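# Insert loose pipe fully into push-fit fitting

## Task

Slide the loose pipe into the fitting's open push-fit end until it is seated all the way in.

## Robot and tools

Robot: two seven-joint arms, left_arm and right_arm, each ending in a parallel two-finger gripper. Bases (scene frame): left_arm at (+0.019, +0.339, +0.044) m, right_arm at (+0.023, -0.307, +0.044) m, both nearly unrotated. A camera stand sits behind the arms.

Frame: one scene frame for everything. Origin at table-top height, midway between the nominal bases; +x points out over the table, +y toward left_arm, +z up. Arm names do not match image left/right. Printed hand positions and orientations may be off by a few centimetres, more at long reach. Gripper axes: fingers point along its +z, open and close along its y. end_effector_position is the spot between the pads when shut; closed fingertips extend about 19 mm past it, fully open about 6 mm.

The row (shared by execute_actions and move): always 16 numbers in [-1, 1], both arms, even if one is idle. Order: left dx, dy, dz, rx, ry, rz, left gripper position, left gripper speed, then the same eight for the right arm. dx..rz are an offset, not a pose: measured along scene axes from that arm's Hand target as it was when the action or move began; rotation is about the Hand target's position, rx ry rz forming one rotation vector. Scale: 1.0 = 0.6 m or 180 degrees. Translation longer than 1.0 is shortened along its direction. Repeating the same offset in a new call moves further. Six zeros re-request the current Hand target (also the way to release a push: command back past the gripper). Gripper position is absolute: +1 open (85 mm), 0 about 45 mm, -1 closed, not linear (an 80 mm object stops near +0.81). Gripper speed: -1 about 20 mm/s, 0 about 85, +1 about 150; faster closing grips harder (roughly 100 N per pad at -1, 120-135 at 0, up to 225-245 at +1 from a centimetre or more wider). Gripper numbers are commands every call; resend the previous ones to leave a gripper alone, since 0 is a real command. Starts open.

execute_actions(actions, cameras): actions is a list of actions; each action is up to 15 rows, one per 1/30 s step; a short table repeats its last row to fill 15 steps. Every row in an action counts from the action's start pose, not the prior row. Empty list returns state plus all cameras. cameras: list of names, ["all"], or [].

move(target, speed, blend, blocking, cameras): straight-line path to the offset in one row, or a list of up to 15 rows all counted from the same starting Hand targets. speed in m/s, 0.002 to 0.5, default 0.25 (turn rate capped at twice this in rad/s and 0.873 rad/s); one value or one per target. blend in m rounds corners of a list; 0 stops at each. Paths last at least 0.5 s and are cut at 10 s. No collision avoidance. Result adds a move: line: done (within 3 mm and 2 degrees), off_target, moving, held, fault, plus limits (paced = pose clipped, held = steps withheld). blocking=false returns after about 0.5 s while the move continues.

wait(seconds 0-10): arms hold last command. stop: brakes a running move; fingers continue. zoom_image(camera, region [x0,y0,x1,y1] pixels, max 504x504) of the latest image from cam_high, cam_low, cam_left_wrist or cam_right_wrist (all 672x504). clear_fault(arm): clears a reported torque fault. finished_scene(scene): ends the current scene, irreversible; pass its number. The pipe must stay inserted without the robot.

Results: end_effector_position (m) and quat_wxyz per arm, Hand target (last commanded pose after clipping; next offsets count from it; the gripper often rests a bit short of it, so resend the gap as an offset), joint positions, velocities, torques, flange force (gripper x y z, includes held weight, noisy; dropped after row calls, restored by move or wait), motor temperatures, Tool commands. Gripper: position_measured_pct is about 50 - 50 x position; object_status 0 moving, 1 blocked opening, 2 stopped on an object before the request (firm grip), 3 reached request or pads met (nothing or soft grip); motor_current_ma about 1000 when gripping, near 0 empty. Give it up to 1.3 s to settle. To grip, close to a position narrower than the object; release by opening a few mm wider.

Motion limits: commanded orientation is clipped to 32 degrees from the measured one per step; big wrist turns can swing the elbow. Joint speed caps 1.39 / 1.22 rad/s. A clearance check may hold commands that bring the arms close.

Avoid: pressing targets past firm contact (arms are stiff and push hard), fast impacts, dropping or releasing moving parts, squeezing a part hard while it still rests on something, large twist or pull on the gripper, arms or fingers touching each other, anything leaving the table. Torque over 104.5 N m (first four joints) or 51.3 N m (last three), or a joint drifting 5 degrees from plan, stops the arm until clear_fault. Long holds, stretched poses or pushing at unreachable targets heat motors; MOTOR HOT appears from 60 °C and at 75 °C the arm sinks for 30-60 s. The loose pipe may get nudged occasionally; recheck with cameras.

Each tool is called as name(argument=value, ...), one argument or row to a line, values as JSON.

## Session

execute_actions(
  actions=[],
  cameras=["all"],
)

Scene clock: 0.00 s.
left_arm: end_effector_position=(+0.2847, +0.1658, +0.2689) position_measured_pct=0.0 object_status=3 motor_current_ma=0 end_effector_quat_wxyz=(-0.011, +0.872, +0.489, +0.003) | right_arm: end_effector_position=(+0.2269, -0.0893, +0.3742) position_measured_pct=0.0 object_status=3 motor_current_ma=0 end_effector_quat_wxyz=(+0.227, +0.662, -0.448, +0.557)
Joint positions: left_arm=[0.243 0.129 0.292 2.005 -0.061 1.03 0.029] | right_arm=[-1.384 0.604 -0.14 1.72 0.664 2.009 1.777]
Joint velocities: within noise
Joint torques (N m): no reading
Motor temperatures (°C): left_arm=[36 32 28 30 40 43 37] | right_arm=[28 34 28 31 37 33 37]
Flange force (N): no reading
Hand target: left_arm +0.2847, +0.1658, +0.2689; -0.011, +0.872, +0.489, +0.003 | right_arm +0.2269, -0.0893, +0.3742; +0.227, +0.662, -0.448, +0.557
Tool commands: left_gripper/position=+1.0 left_gripper/speed=+1.0 right_gripper/position=+1.0 right_gripper/speed=+1.0
camera_calibration:
cam_left_wrist: T_world_to_cam=[[0.863536, -0.50295, -0.0366978, -0.150151], [-0.502511, -0.864316, 0.0209952, 0.328235], [-0.042278, 0.000310943, -0.999106, 0.434392], [0, 0, 0, 1]] pos_world=[0.312967, 0.208045, 0.421602]
cam_right_wrist: T_world_to_cam=[[-0.852381, -0.493201, -0.173781, 0.216153], [-0.0104985, 0.348401, -0.937287, 0.438215], [0.522816, -0.797101, -0.302148, 0.0747774], [0, 0, 0, 1]] pos_world=[0.14975, 0.0135378, 0.47089]

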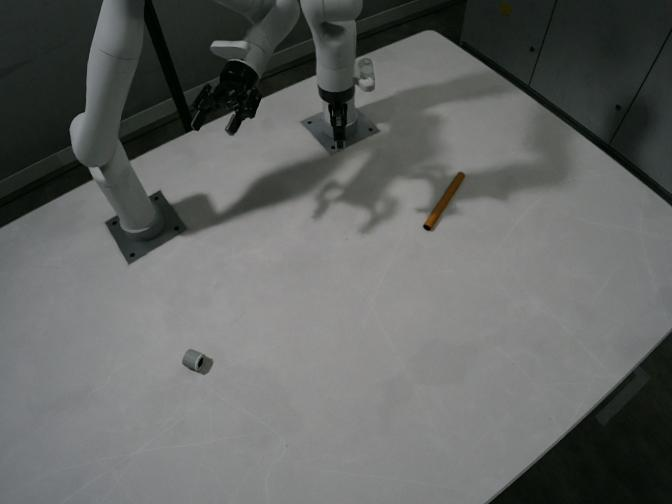

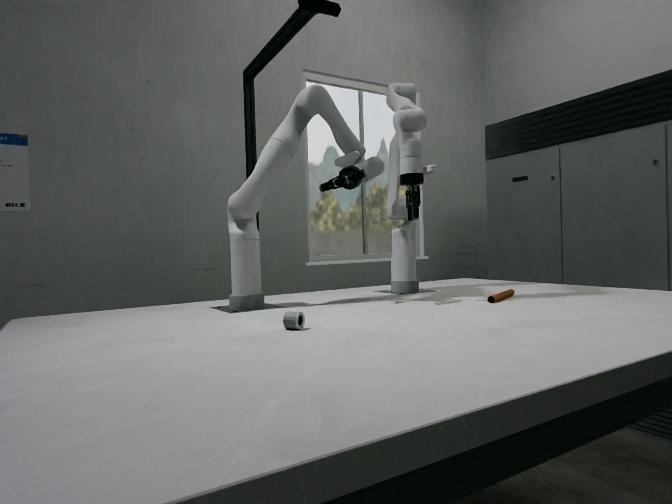

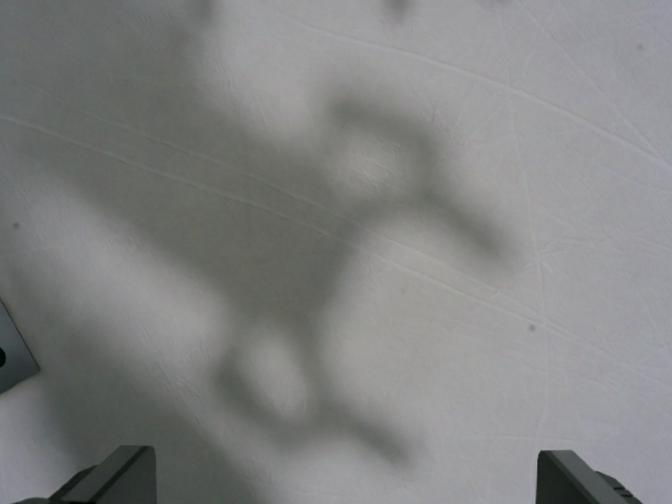

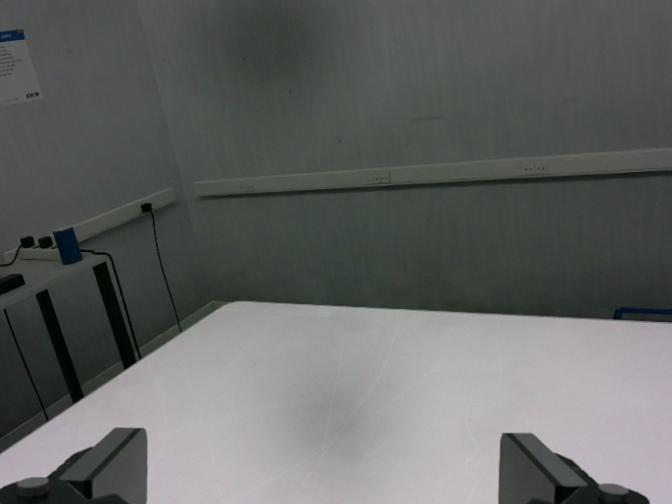

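zoom_image(
  camera="cam_high",
  region=[160, 330, 240, 390],
)

zoom_image(
  camera="cam_low",
  region=[260, 295, 340, 345],
)

zoom_image(
  camera="cam_high",
  region=[400, 160, 490, 240],
)

zoom_image(
  camera="cam_low",
  region=[460, 270, 540, 320],
)

Scaled by 6.300 from the camera's 672x504 image, which has a finer 960x720 frame.

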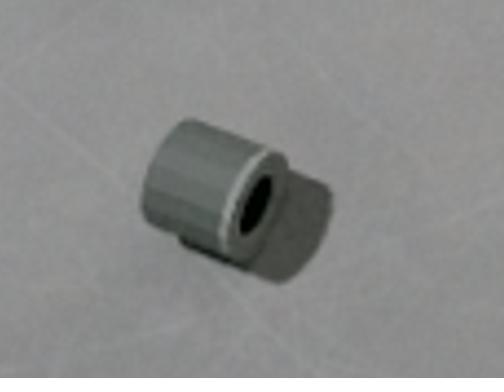

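Scaled by 6.300 from the camera's 672x504 image, which has a finer 960x720 frame.

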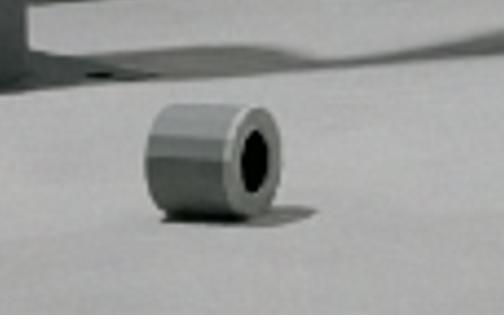

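Scaled by 5.600 from the camera's 672x504 image, which has a finer 960x720 frame.

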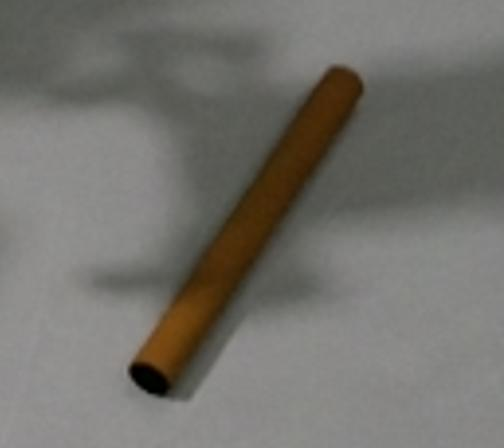

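Scaled by 6.300 from the camera's 672x504 image, which has a finer 960x720 frame.

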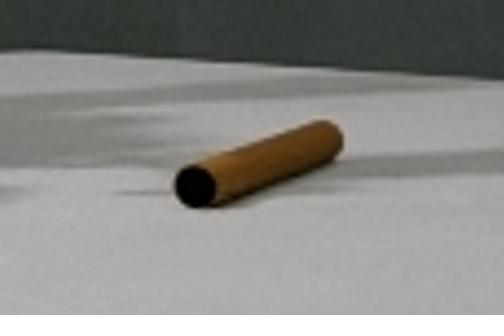

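move(
  target=[0.2688, 0.3403, -0.1148, -0.0059, 0.0067, -0.6976, 1, 1, 0.4135, -0.3962, -0.2570, 0.0351, 0.4632, 0.4860, 1, 1],
  speed=0.25,
  cameras=["all"],
)

Scene clock: 13.97 s.
left_arm: end_effector_position=(+0.4460, +0.3699, +0.2001) position_measured_pct=0.0 object_status=3 motor_current_ma=0 end_effector_quat_wxyz=(+0.000, +0.834, -0.552, +0.000) | right_arm: end_effector_position=(+0.4750, -0.3270, +0.2200) position_measured_pct=0.0 object_status=3 motor_current_ma=0 end_effector_quat_wxyz=(+0.000, +0.952, +0.307, -0.001)
Joint positions: left_arm=[-0.488 0.486 0.493 1.812 -0.284 0.914 -2.596] | right_arm=[0.002 0.468 0.076 1.689 -0.041 0.988 5.362]
Joint torques (N m): left_arm=[-0.47 -16.07 2.22 -7.81 0.22 -0.36 -0.38] | right_arm=[-2.17 -17.81 -0.32 -8.19 -0.22 -0.19 0.17]
Flange force (N): left_arm=[1.9 0.6 3.0] | right_arm=[-2.0 3.8 2.0]
Hand target: left_arm +0.4460, +0.3700, +0.2001; +0.000, +0.834, -0.552, +0.000 | right_arm +0.4750, -0.3270, +0.2200; +0.000, +0.952, +0.307, -0.001
Off the commanded pose: left_arm 0.000 m, 0 deg | right_arm 0.000 m, 0 deg.
move: done
camera_calibration:
cam_left_wrist: T_world_to_cam=[[-0.912021, -0.409615, -0.0208262, 0.564964], [-0.410127, 0.911269, 0.0372124, -0.11413], [0.00373549, 0.0424798, -0.99909, 0.336237], [0, 0, 0, 1]] pos_world=[0.467195, 0.321138, 0.351944]
cam_right_wrist: T_world_to_cam=[[0.601785, -0.798564, 0.012273, -0.547966], [-0.798562, -0.601404, 0.0247408, 0.231158], [-0.012376, -0.0246894, -0.999619, 0.369278], [0, 0, 0, 1]] pos_world=[0.518922, -0.289449, 0.370143]

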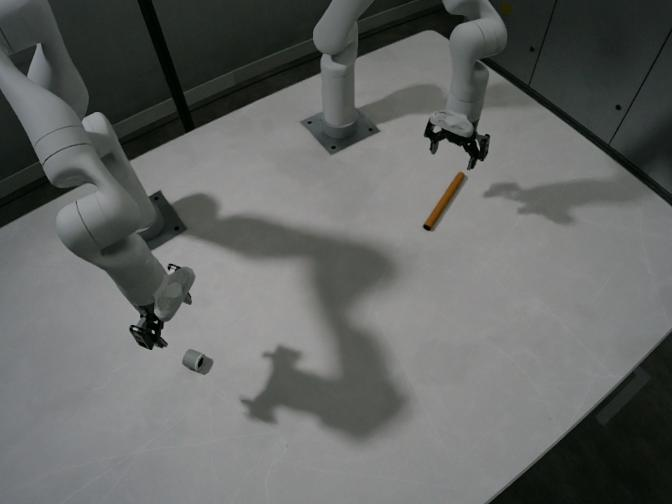

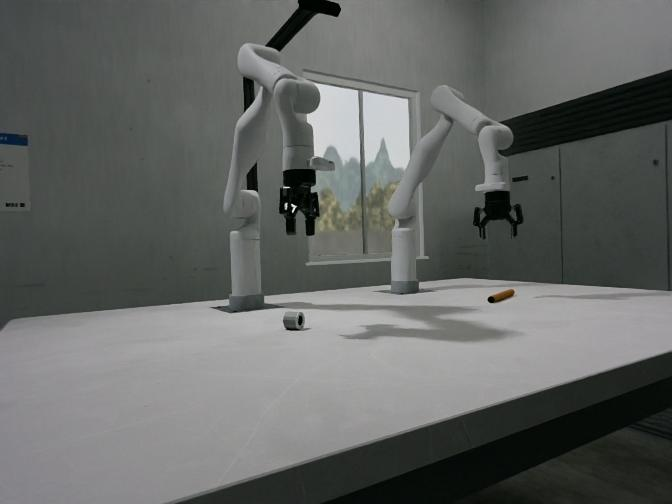

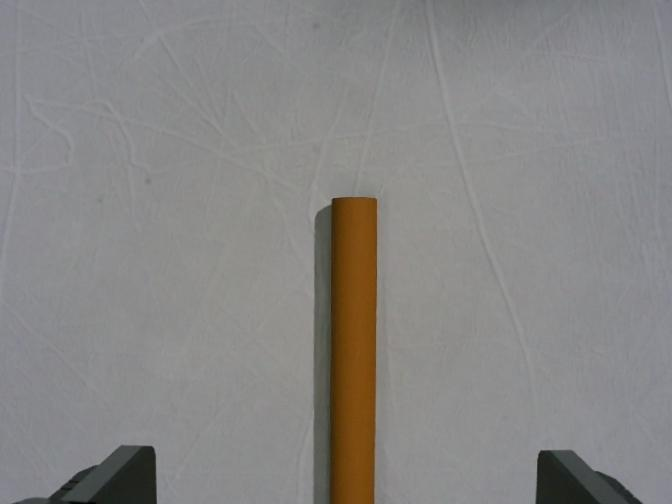

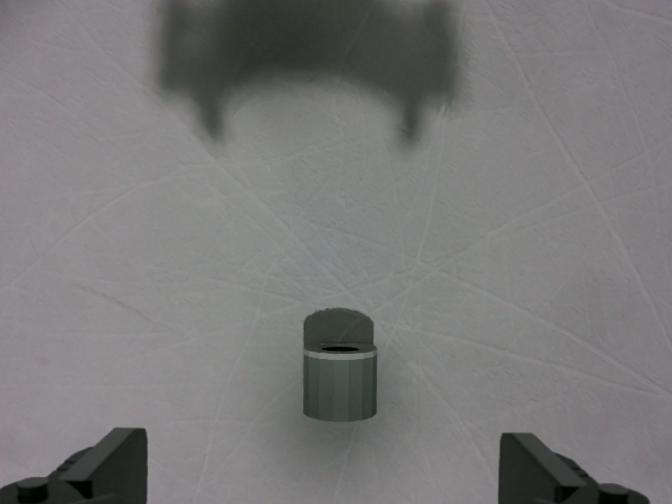

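move(
  target=[-0.0207, 0.0292, -0.2168, 0, 0, 0, 1, 1, -0.0277, -0.0312, -0.25, 0, 0, 0, 1, 1],
  speed=0.12,
  cameras=["cam_left_wrist", "cam_right_wrist"],
)

zoom_image(
  camera="cam_right_wrist",
  region=[250, 330, 430, 504],
)

zoom_image(
  camera="cam_left_wrist",
  region=[290, 90, 430, 230],
)

Scene clock: 18.80 s.
left_arm: end_effector_position=(+0.4336, +0.3875, +0.0700) position_measured_pct=0.0 object_status=3 motor_current_ma=0 end_effector_quat_wxyz=(+0.000, +0.834, -0.552, +0.000) | right_arm: end_effector_position=(+0.4584, -0.3457, +0.0700) position_measured_pct=0.0 object_status=3 motor_current_ma=0 end_effector_quat_wxyz=(+0.000, +0.952, +0.307, -0.001)
Joint positions: left_arm=[-0.428 0.709 0.347 1.966 -0.446 0.541 -2.499] | right_arm=[0.063 0.705 0.05 1.889 -0.061 0.55 5.423]
Joint torques (N m): left_arm=[-0.41 -17.65 2.3 -5.05 0.23 -0.45 -0.39] | right_arm=[-2.28 -18.89 -0.19 -5.18 -0.17 -0.18 0.21]
Flange force (N): left_arm=[1.4 1.5 2.5] | right_arm=[-2.9 4.0 2.0]
Hand target: left_arm +0.4336, +0.3875, +0.0700; +0.000, +0.834, -0.552, +0.000 | right_arm +0.4584, -0.3457, +0.0700; +0.000, +0.952, +0.307, -0.001
Off the commanded pose: left_arm 0.000 m, 0 deg | right_arm 0.000 m, 0 deg.
move: done
camera_calibration:
cam_left_wrist: T_world_to_cam=[[-0.912021, -0.409615, -0.0208262, 0.558022], [-0.410127, 0.911269, 0.0372124, -0.130362], [0.00373549, 0.0424798, -0.99909, 0.205559], [0, 0, 0, 1]] pos_world=[0.454695, 0.338638, 0.221844]
cam_right_wrist: T_world_to_cam=[[0.601832, -0.798529, 0.0122115, -0.551069], [-0.798525, -0.601449, 0.0248217, 0.210314], [-0.0124762, -0.0246897, -0.999617, 0.218818], [0, 0, 0, 1]] pos_world=[0.502322, -0.308149, 0.220244]
Images, in order (width x height): cam_left_wrist 672x504, cam_right_wrist 672x504.

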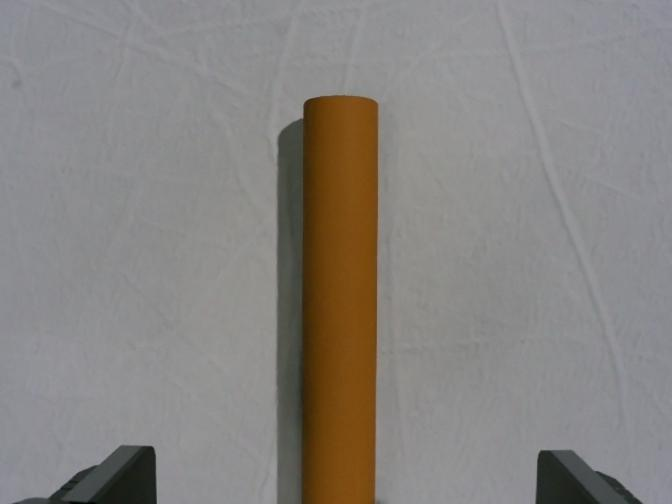

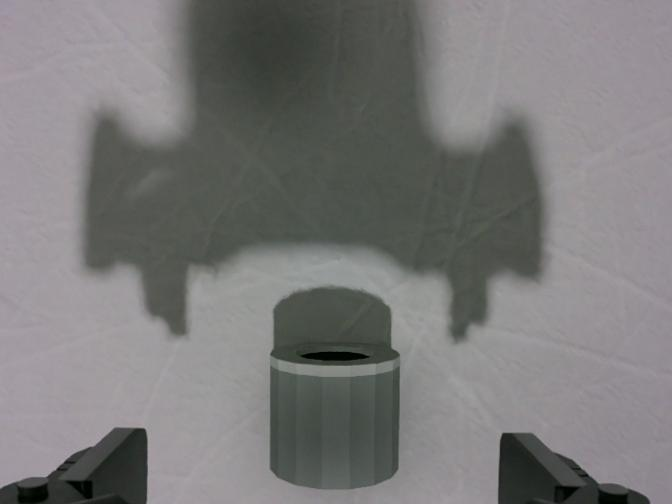

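Scaled by 2.800.

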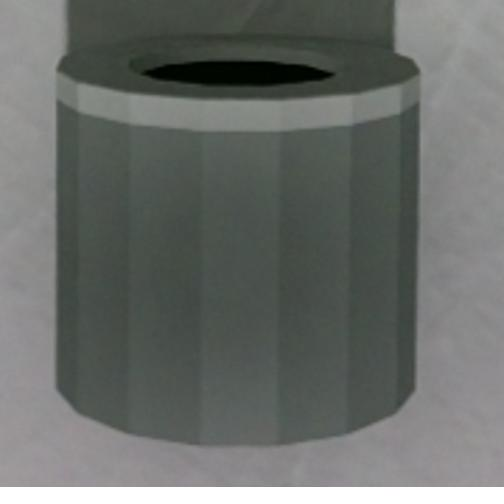

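Scaled by 3.600.

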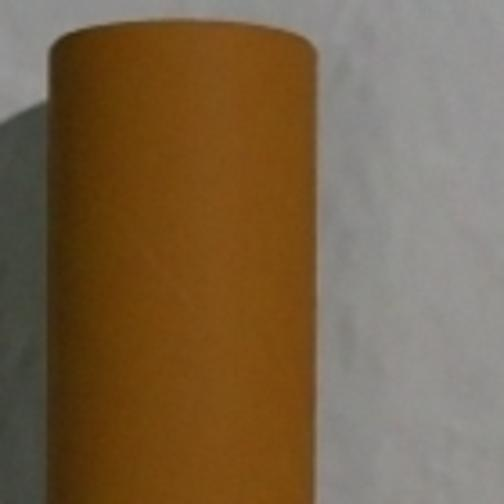

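move(
  target=[
    [0.0028, 0.0012, -0.0783, 0, 0, 0, 1, 1, 0.0032, -0.0045, -0.0842, 0, 0, 0, 1, 1],
    [0.0028, 0.0012, -0.0783, 0, 0, 0, -0.8, -1, 0.0032, -0.0045, -0.0842, 0, 0, 0, -0.4, -1],
  ],
  speed=0.05,
  cameras=["cam_left_wrist", "cam_right_wrist"],
)

Scene clock: 26.67 s.
left_arm: end_effector_position=(+0.4352, +0.3882, +0.0230) position_measured_pct=76.6 object_status=0 motor_current_ma=1000 end_effector_quat_wxyz=(+0.000, +0.834, -0.553, +0.000) | right_arm: end_effector_position=(+0.4604, -0.3484, +0.0195) position_measured_pct=56.7 object_status=2 motor_current_ma=1000 end_effector_quat_wxyz=(+0.000, +0.952, +0.307, -0.001)
Joint positions: left_arm=[-0.378 0.812 0.274 1.969 -0.496 0.426 -2.457] | right_arm=[0.077 0.819 0.038 1.893 -0.066 0.432 5.433]
Joint torques (N m): left_arm=[-0.75 -15.22 1.27 -5.2 -0.13 -1.49 -0.51] | right_arm=[-2.39 -14.09 -0.49 -5.72 -0.21 -2.23 0.18]
Flange force (N): left_arm=[1.1 5.8 -8.7] | right_arm=[-7.9 0.2 -15.4]
Hand target: left_arm +0.4352, +0.3882, +0.0230; +0.000, +0.834, -0.553, +0.000 | right_arm +0.4603, -0.3484, +0.0195; +0.000, +0.952, +0.307, -0.001
Off the commanded pose: left_arm 0.000 m, 0 deg | right_arm 0.000 m, 0 deg.
move: done
camera_calibration:
cam_left_wrist: T_world_to_cam=[[-0.91206, -0.409532, -0.0207331, 0.558855], [-0.410041, 0.911306, 0.0372552, -0.128614], [0.00363693, 0.0424804, -0.999091, 0.15861], [0, 0, 0, 1]] pos_world=[0.456396, 0.339338, 0.174845]
cam_right_wrist: T_world_to_cam=[[0.601832, -0.798529, 0.0122115, -0.55375], [-0.798525, -0.601449, 0.0248217, 0.211463], [-0.0124762, -0.0246897, -0.999617, 0.168195], [0, 0, 0, 1]] pos_world=[0.504222, -0.310849, 0.169644]
Images, in order (width x height): cam_left_wrist 672x504, cam_right_wrist 672x504.

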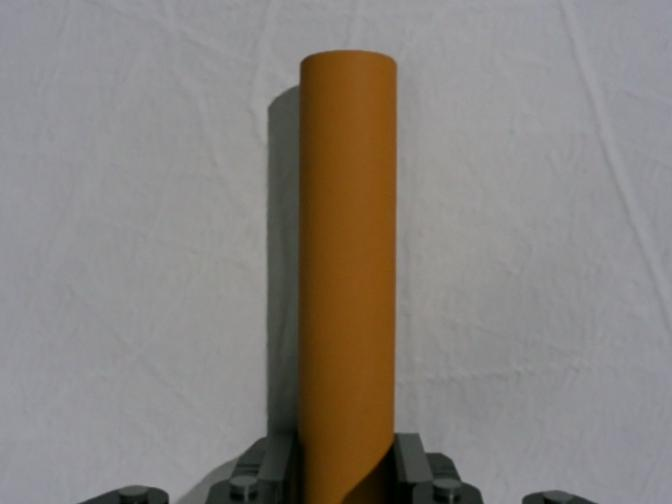

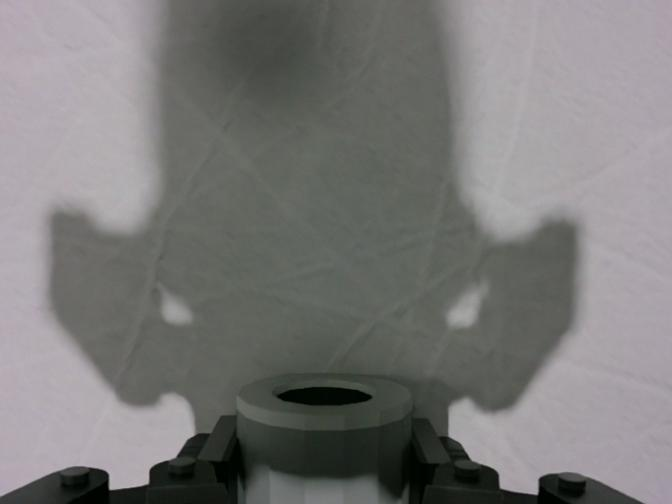

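move(
  target=[0, 0, 0.1, 0, 0, 0, -0.8, -1, 0, 0, 0.1, 0, 0, 0, -0.4, -1],
  speed=0.06,
  cameras=["cam_left_wrist", "cam_right_wrist"],
)

Scene clock: 35.47 s.
left_arm: end_effector_position=(+0.4352, +0.3882, +0.0830) position_measured_pct=76.6 object_status=2 motor_current_ma=1000 end_effector_quat_wxyz=(+0.000, +0.834, -0.553, +0.000) | right_arm: end_effector_position=(+0.4604, -0.3484, +0.0794) position_measured_pct=56.7 object_status=2 motor_current_ma=1000 end_effector_quat_wxyz=(+0.000, +0.952, +0.307, -0.001)
Joint positions: left_arm=[-0.443 0.685 0.368 1.954 -0.43 0.579 -2.515] | right_arm=[0.068 0.688 0.052 1.878 -0.059 0.578 5.428]
Joint torques (N m): left_arm=[-0.38 -18.01 2.39 -5.62 0.21 -0.34 -0.41] | right_arm=[-2.17 -19.09 -0.26 -5.49 -0.22 -0.28 0.17]
Flange force (N): left_arm=[1.3 1.8 4.1] | right_arm=[-2.6 4.0 2.2]
Hand target: left_arm +0.4352, +0.3882, +0.0830; +0.000, +0.834, -0.553, +0.000 | right_arm +0.4604, -0.3484, +0.0795; +0.000, +0.952, +0.307, -0.001
Off the commanded pose: left_arm 0.000 m, 0 deg | right_arm 0.000 m, 0 deg.
move: done
camera_calibration:
cam_left_wrist: T_world_to_cam=[[-0.912059, -0.40953, -0.0208242, 0.560119], [-0.410042, 0.911307, 0.0372142, -0.130839], [0.00373691, 0.0424804, -0.99909, 0.21851], [0, 0, 0, 1]] pos_world=[0.456395, 0.339338, 0.234844]
cam_right_wrist: T_world_to_cam=[[0.601832, -0.798529, 0.0122115, -0.554483], [-0.798525, -0.601449, 0.0248217, 0.209974], [-0.0124762, -0.0246897, -0.999617, 0.228172], [0, 0, 0, 1]] pos_world=[0.504222, -0.310849, 0.229644]
Images, in order (width x height): cam_left_wrist 672x504, cam_right_wrist 672x504.

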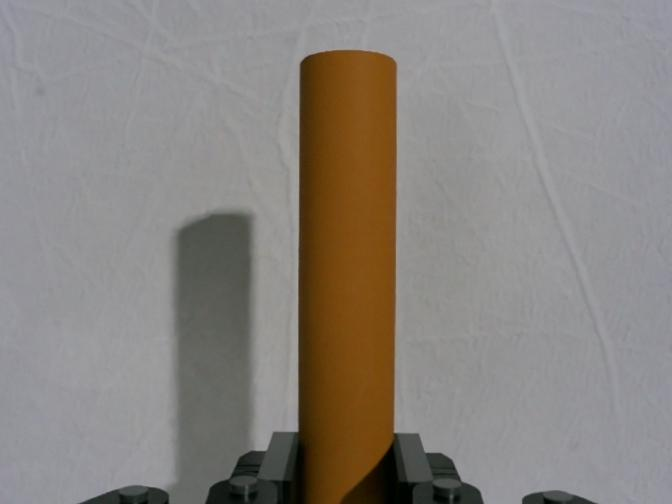

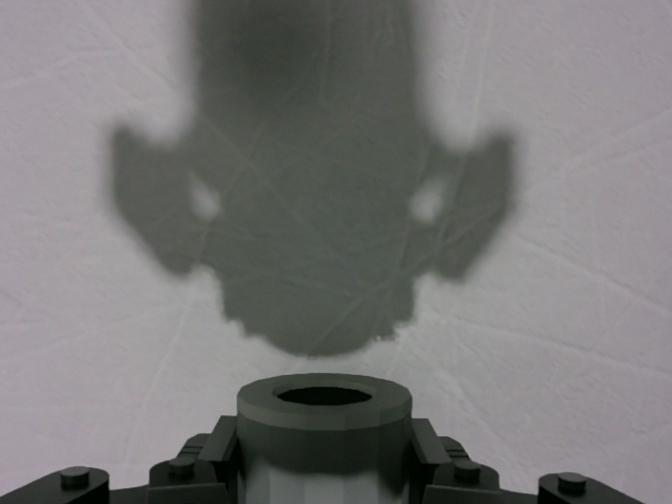

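move(
  target=[-0.0587, -0.0937, 0.395, -0.0387, 0.0735, 0.0541, -0.8, -1, 0.1507, 0.6393, 0.3677, -0.1177, -0.6156, 0.3311, -0.4, -1],
  speed=0.25,
  cameras=["all"],
)

Scene clock: 41.20 s.
left_arm: end_effector_position=(+0.4000, +0.3320, +0.3200) position_measured_pct=76.6 object_status=2 motor_current_ma=1000 end_effector_quat_wxyz=(+0.114, +0.870, -0.475, -0.063) | right_arm: end_effector_position=(+0.5508, +0.0351, +0.3001) position_measured_pct=56.7 object_status=2 motor_current_ma=1000 end_effector_quat_wxyz=(+0.381, +0.292, +0.534, +0.696)
Joint positions: left_arm=[-0.527 0.406 0.557 1.543 -0.065 1.468 -2.528] | right_arm=[-1.092 1.268 0.679 2.223 -0.45 -1.822 5.569]
Joint torques (N m): left_arm=[-0.41 -15.45 2.23 -9.01 0.75 0.34 -0.48] | right_arm=[-2.22 -19.55 5.4 -1.11 -2.09 -2.39 0.11]
Flange force (N): left_arm=[1.7 -0.5 3.4] | right_arm=[-7.2 -1.4 -1.7]
Hand target: left_arm +0.4000, +0.3320, +0.3200; +0.114, +0.870, -0.475, -0.063 | right_arm +0.5508, +0.0351, +0.3001; +0.381, +0.292, +0.534, +0.696
Off the commanded pose: left_arm 0.000 m, 0 deg | right_arm 0.000 m, 0 deg.
move: done
camera_calibration:
cam_left_wrist: T_world_to_cam=[[-0.805183, -0.54341, 0.237456, 0.428936], [-0.550358, 0.833868, 0.0420841, -0.022546], [-0.220876, -0.0968004, -0.970486, 0.584766], [0, 0, 0, 1]] pos_world=[0.462125, 0.308494, 0.466603]
cam_right_wrist: T_world_to_cam=[[-0.240105, -0.126432, 0.962478, -0.1504], [0.514434, -0.857386, 0.0157066, -0.203981], [0.82323, 0.498903, 0.270903, -0.400641], [0, 0, 0, 1]] pos_world=[0.398642, 0.00597511, 0.256495]

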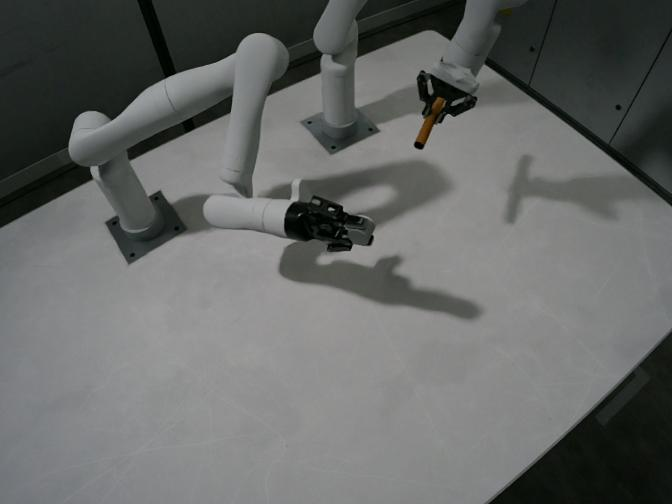

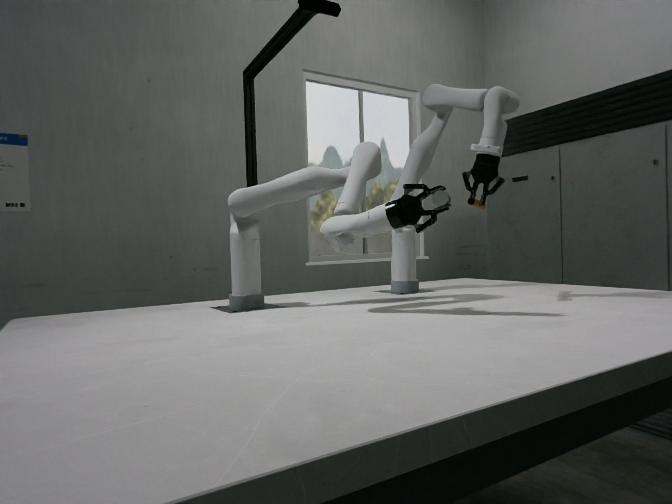

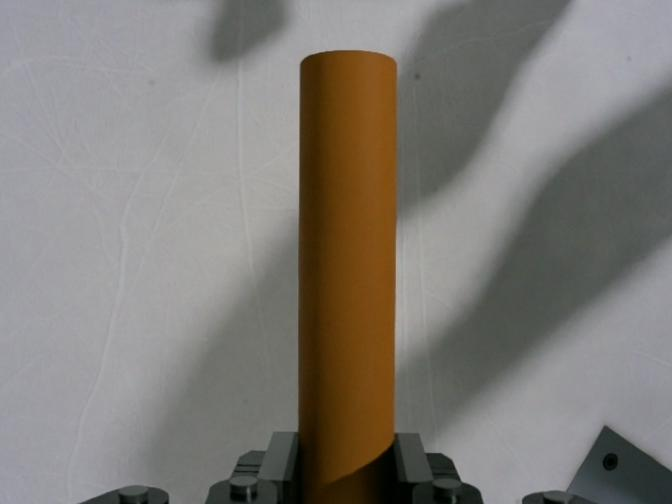

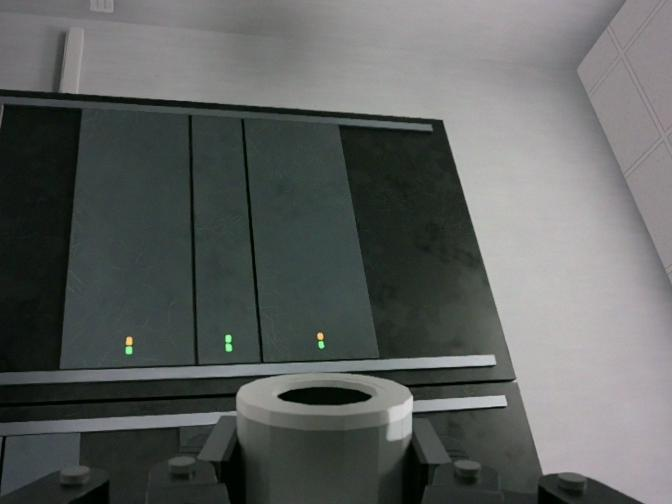

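move(
  target=[0.1273, -0.2930, -0.0165, 0, 0, 0, -0.8, -1, 0, 0, 0, 0, 0, 0, -0.4, -1],
  speed=0.1,
  cameras=["all"],
)

zoom_image(
  camera="cam_right_wrist",
  region=[230, 340, 420, 500],
)

zoom_image(
  camera="cam_right_wrist",
  region=[230, 0, 420, 160],
)

zoom_image(
  camera="cam_right_wrist",
  region=[230, 150, 420, 310],
)

zoom_image(
  camera="cam_left_wrist",
  region=[250, 0, 440, 160],
)

zoom_image(
  camera="cam_left_wrist",
  region=[250, 290, 440, 450],
)

Scene clock: 44.83 s.
left_arm: end_effector_position=(+0.4764, +0.1562, +0.3101) position_measured_pct=76.6 object_status=2 motor_current_ma=1000 end_effector_quat_wxyz=(+0.114, +0.870, -0.475, -0.063) | right_arm: end_effector_position=(+0.5508, +0.0351, +0.3001) position_measured_pct=56.7 object_status=2 motor_current_ma=1000 end_effector_quat_wxyz=(+0.381, +0.292, +0.534, +0.696)
Joint positions: left_arm=[-0.096 0.645 0.577 1.206 -0.117 1.522 -2.135] | right_arm=[-1.092 1.268 0.679 2.223 -0.45 -1.822 5.569]
Joint torques (N m): left_arm=[-0.52 -20.3 3.5 -9.07 1.02 0.1 -0.55] | right_arm=[-2.2 -19.55 5.31 -0.9 -2.07 -2.5 0.2]
Flange force (N): left_arm=[1.5 0.2 2.8] | right_arm=[-7.2 -1.6 -0.8]
Hand target: left_arm +0.4764, +0.1562, +0.3101; +0.114, +0.870, -0.475, -0.063 | right_arm +0.5508, +0.0351, +0.3001; +0.381, +0.292, +0.534, +0.696
Off the commanded pose: left_arm 0.000 m, 0 deg | right_arm 0.000 m, 0 deg.
move: done
camera_calibration:
cam_left_wrist: T_world_to_cam=[[-0.805172, -0.543404, 0.237509, 0.397295], [-0.550375, 0.83386, 0.0420032, 0.166476], [-0.220874, -0.0968994, -0.970477, 0.575033], [0, 0, 0, 1]] pos_world=[0.538525, 0.132795, 0.456702]
cam_right_wrist: T_world_to_cam=[[-0.240092, -0.126452, 0.962479, -0.150405], [0.51444, -0.857383, 0.0156833, -0.203977], [0.82323, 0.498903, 0.270903, -0.400641], [0, 0, 0, 1]] pos_world=[0.398642, 0.00597518, 0.256495]

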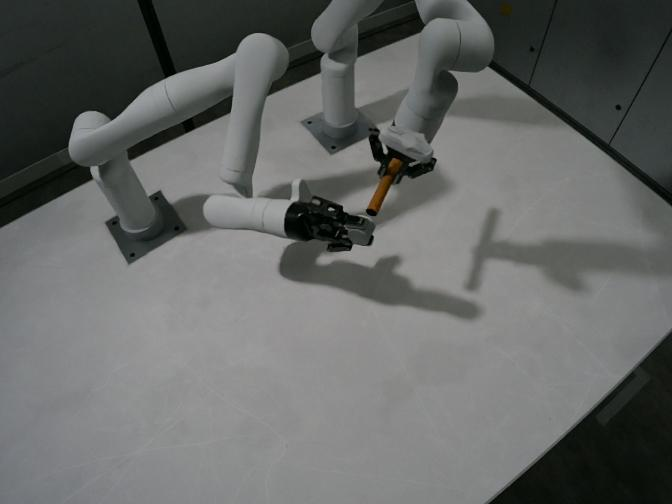

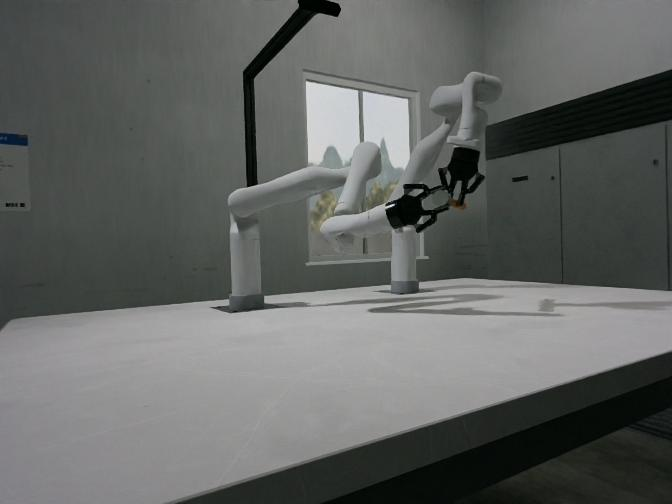

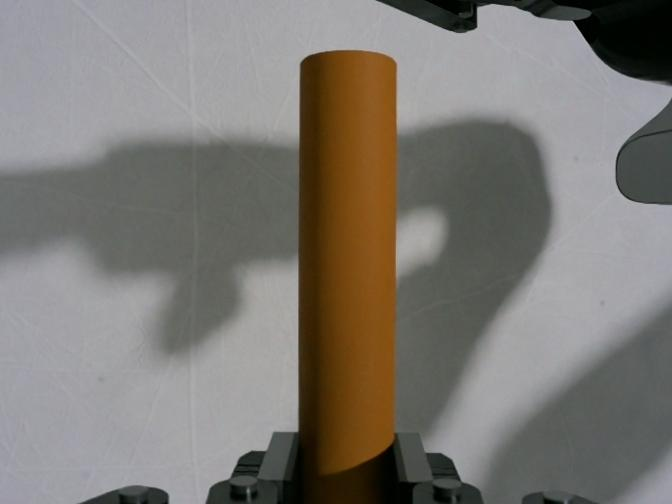

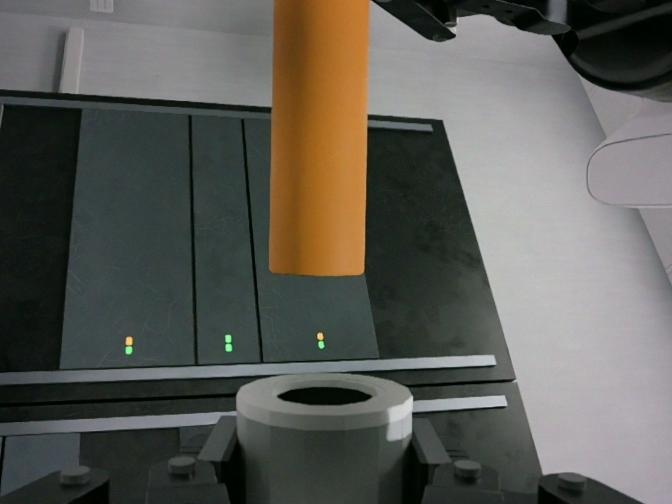

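Scaled by 2.653.

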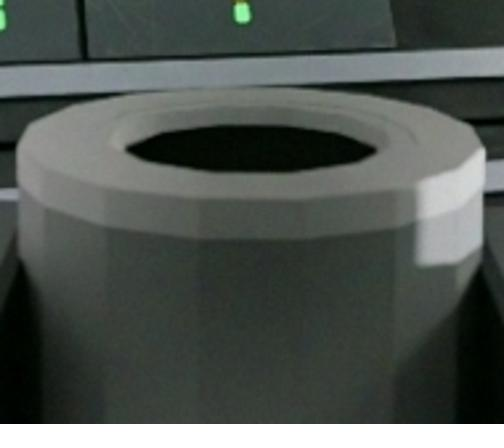

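Scaled by 2.653.

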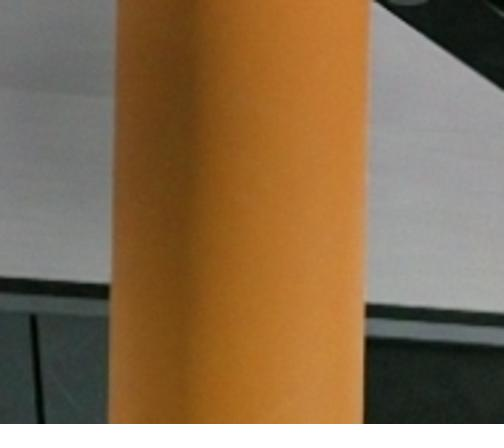

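Scaled by 2.653.

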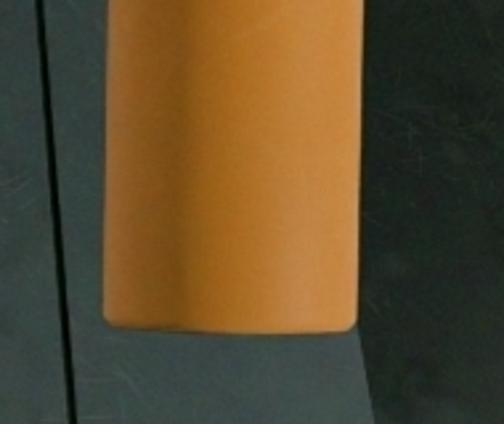

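Scaled by 2.653.

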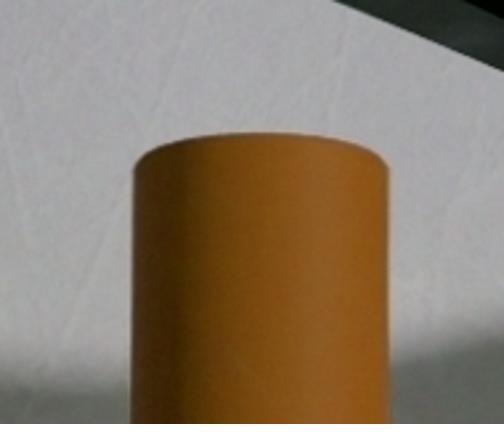

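Scaled by 2.653.

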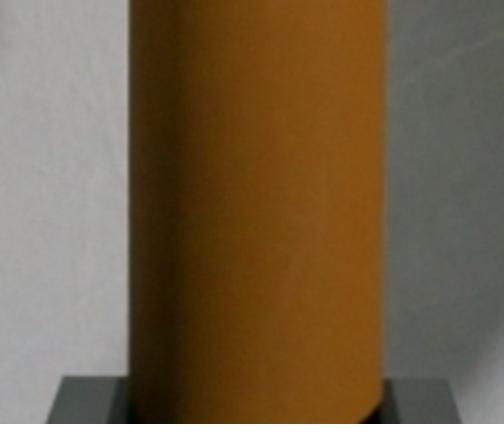

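move(
  target=[0.01893, -0.03143, 0.00387, 0, 0, 0, -0.8, -1, 0, 0, 0, 0, 0, 0, -0.4, -1],
  speed=0.05,
  cameras=["cam_left_wrist", "cam_right_wrist"],
)

zoom_image(
  camera="cam_left_wrist",
  region=[240, 0, 450, 160],
)

zoom_image(
  camera="cam_right_wrist",
  region=[220, 300, 430, 460],
)

zoom_image(
  camera="cam_right_wrist",
  region=[220, 0, 430, 160],
)

zoom_image(
  camera="cam_right_wrist",
  region=[220, 344, 430, 504],
)

Scene clock: 50.60 s.
left_arm: end_effector_position=(+0.4877, +0.1373, +0.3124) position_measured_pct=76.6 object_status=2 motor_current_ma=1000 end_effector_quat_wxyz=(+0.114, +0.870, -0.475, -0.063) | right_arm: end_effector_position=(+0.5508, +0.0351, +0.3001) position_measured_pct=56.7 object_status=2 motor_current_ma=1000 end_effector_quat_wxyz=(+0.381, +0.292, +0.534, +0.696)
Joint positions: left_arm=[-0.047 0.684 0.573 1.127 -0.128 1.556 -2.105] | right_arm=[-1.092 1.268 0.679 2.223 -0.45 -1.822 5.569]
Joint torques (N m): left_arm=[-0.56 -21.14 3.51 -9.06 0.87 0.08 -0.51] | right_arm=[-2.25 -19.52 5.3 -1 -2.09 -2.48 0.17]
Flange force (N): left_arm=[1.4 0.4 2.7] | right_arm=[-7.3 -1.4 -1.0]
Hand target: left_arm +0.4878, +0.1373, +0.3124; +0.114, +0.870, -0.475, -0.063 | right_arm +0.5508, +0.0351, +0.3001; +0.381, +0.292, +0.534, +0.696
Off the commanded pose: left_arm 0.000 m, 0 deg | right_arm 0.000 m, 0 deg.
move: done
camera_calibration:
cam_left_wrist: T_world_to_cam=[[-0.805183, -0.54341, 0.237456, 0.395608], [-0.550358, 0.833868, 0.0420841, 0.188311], [-0.220876, -0.0968004, -0.970486, 0.577924], [0, 0, 0, 1]] pos_world=[0.549825, 0.113894, 0.459003]
cam_right_wrist: T_world_to_cam=[[-0.240092, -0.126452, 0.962479, -0.150405], [0.51444, -0.857383, 0.0156833, -0.203977], [0.82323, 0.498903, 0.270903, -0.400641], [0, 0, 0, 1]] pos_world=[0.398642, 0.00597518, 0.256495]
Images, in order (width x height): cam_left_wrist 672x504, cam_right_wrist 672x504.

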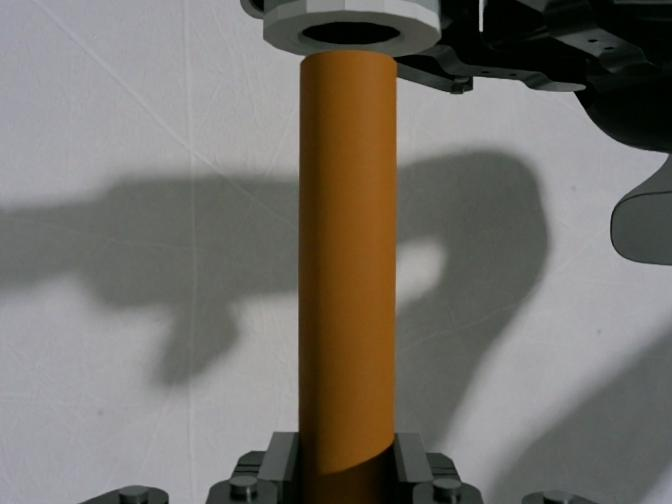

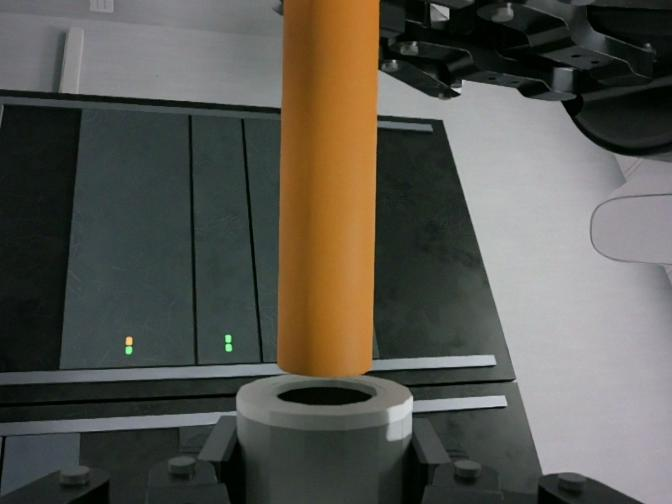

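Scaled by 2.400.

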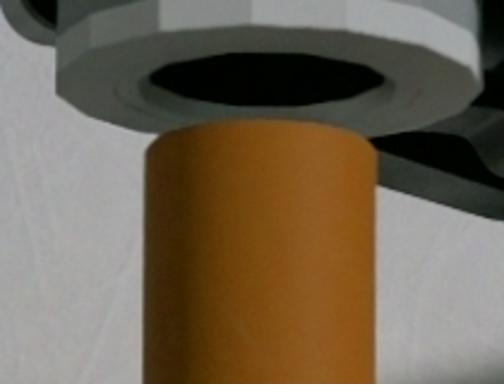

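Scaled by 2.400.

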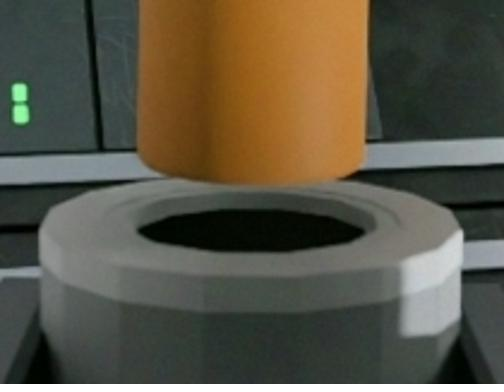

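Scaled by 2.400.

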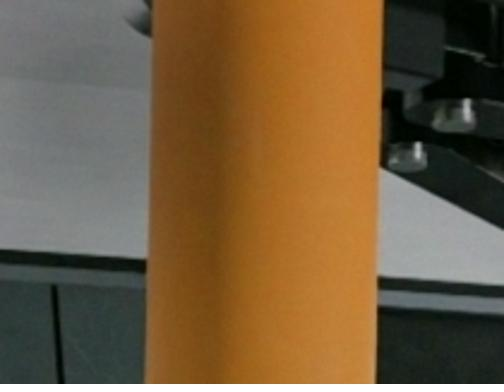

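Scaled by 2.400.

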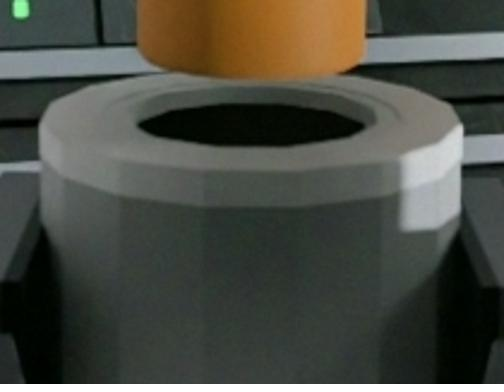

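move(
  target=[0.003556, -0.00762, -0.000128, 0, 0, 0, -0.8, -1, 0, 0, 0, 0, 0, 0, -0.4, -1],
  speed=0.03,
  cameras=["cam_left_wrist", "cam_right_wrist"],
)

zoom_image(
  camera="cam_left_wrist",
  region=[240, 0, 450, 160],
)

zoom_image(
  camera="cam_right_wrist",
  region=[220, 300, 430, 460],
)

Scene clock: 53.60 s.
left_arm: end_effector_position=(+0.4899, +0.1328, +0.3124) position_measured_pct=76.6 object_status=2 motor_current_ma=1000 end_effector_quat_wxyz=(+0.114, +0.870, -0.475, -0.063) | right_arm: end_effector_position=(+0.5508, +0.0351, +0.3001) position_measured_pct=56.7 object_status=2 motor_current_ma=1000 end_effector_quat_wxyz=(+0.381, +0.292, +0.534, +0.696)
Joint positions: left_arm=[-0.036 0.692 0.572 1.111 -0.13 1.561 -2.098] | right_arm=[-1.092 1.268 0.679 2.223 -0.45 -1.822 5.569]
Joint torques (N m): left_arm=[-0.6 -21.27 3.61 -9.16 1.01 0.1 -0.45] | right_arm=[-2.23 -19.51 5.31 -0.9 -2.1 -2.5 0.15]
Flange force (N): left_arm=[1.0 0.5 3.0] | right_arm=[-7.2 -1.5 -0.7]
Hand target: left_arm +0.4899, +0.1327, +0.3124; +0.114, +0.870, -0.475, -0.063 | right_arm +0.5508, +0.0351, +0.3001; +0.381, +0.292, +0.534, +0.696
Off the commanded pose: left_arm 0.000 m, 0 deg | right_arm 0.000 m, 0 deg.
move: done
camera_calibration:
cam_left_wrist: T_world_to_cam=[[-0.805155, -0.543395, 0.237587, 0.394857], [-0.550362, 0.833866, 0.0420566, 0.193289], [-0.220969, -0.0968969, -0.970455, 0.578022], [0, 0, 0, 1]] pos_world=[0.552025, 0.109395, 0.459002]
cam_right_wrist: T_world_to_cam=[[-0.240092, -0.126452, 0.962479, -0.150405], [0.51444, -0.857383, 0.0156833, -0.203977], [0.82323, 0.498903, 0.270903, -0.400641], [0, 0, 0, 1]] pos_world=[0.398642, 0.00597518, 0.256495]
Images, in order (width x height): cam_left_wrist 672x504, cam_right_wrist 672x504.

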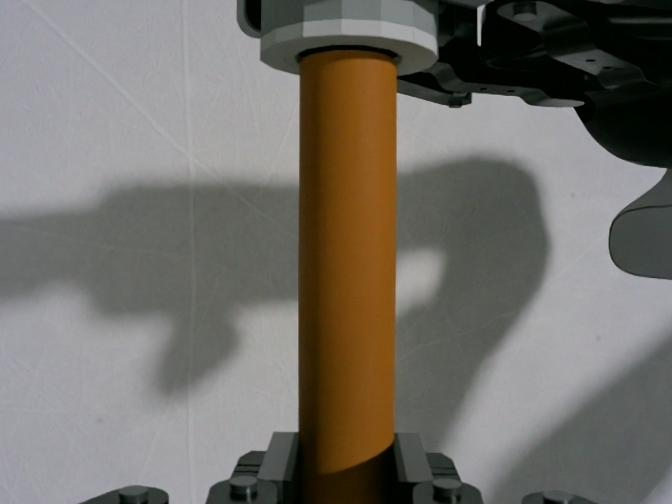

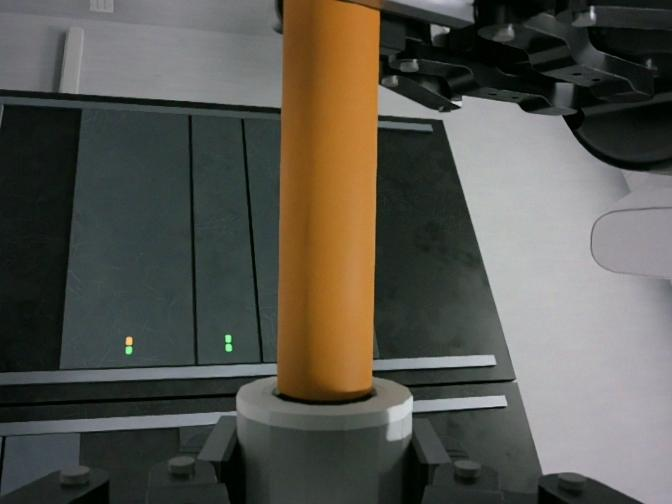

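Scaled by 2.400.

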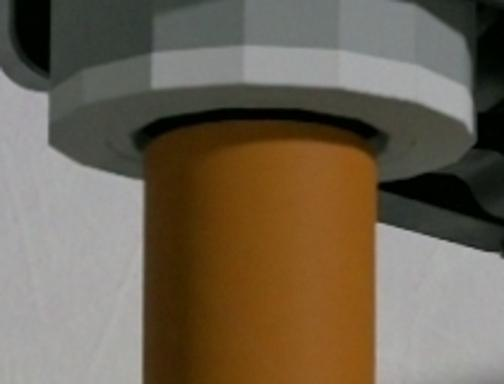

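Scaled by 2.400.

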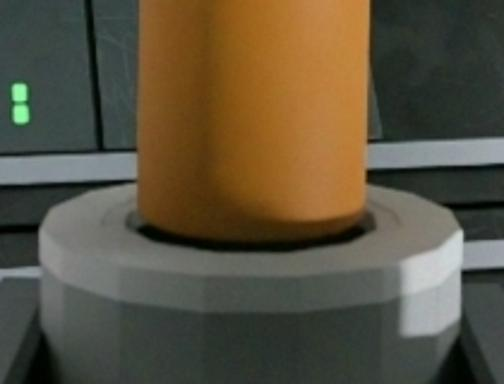

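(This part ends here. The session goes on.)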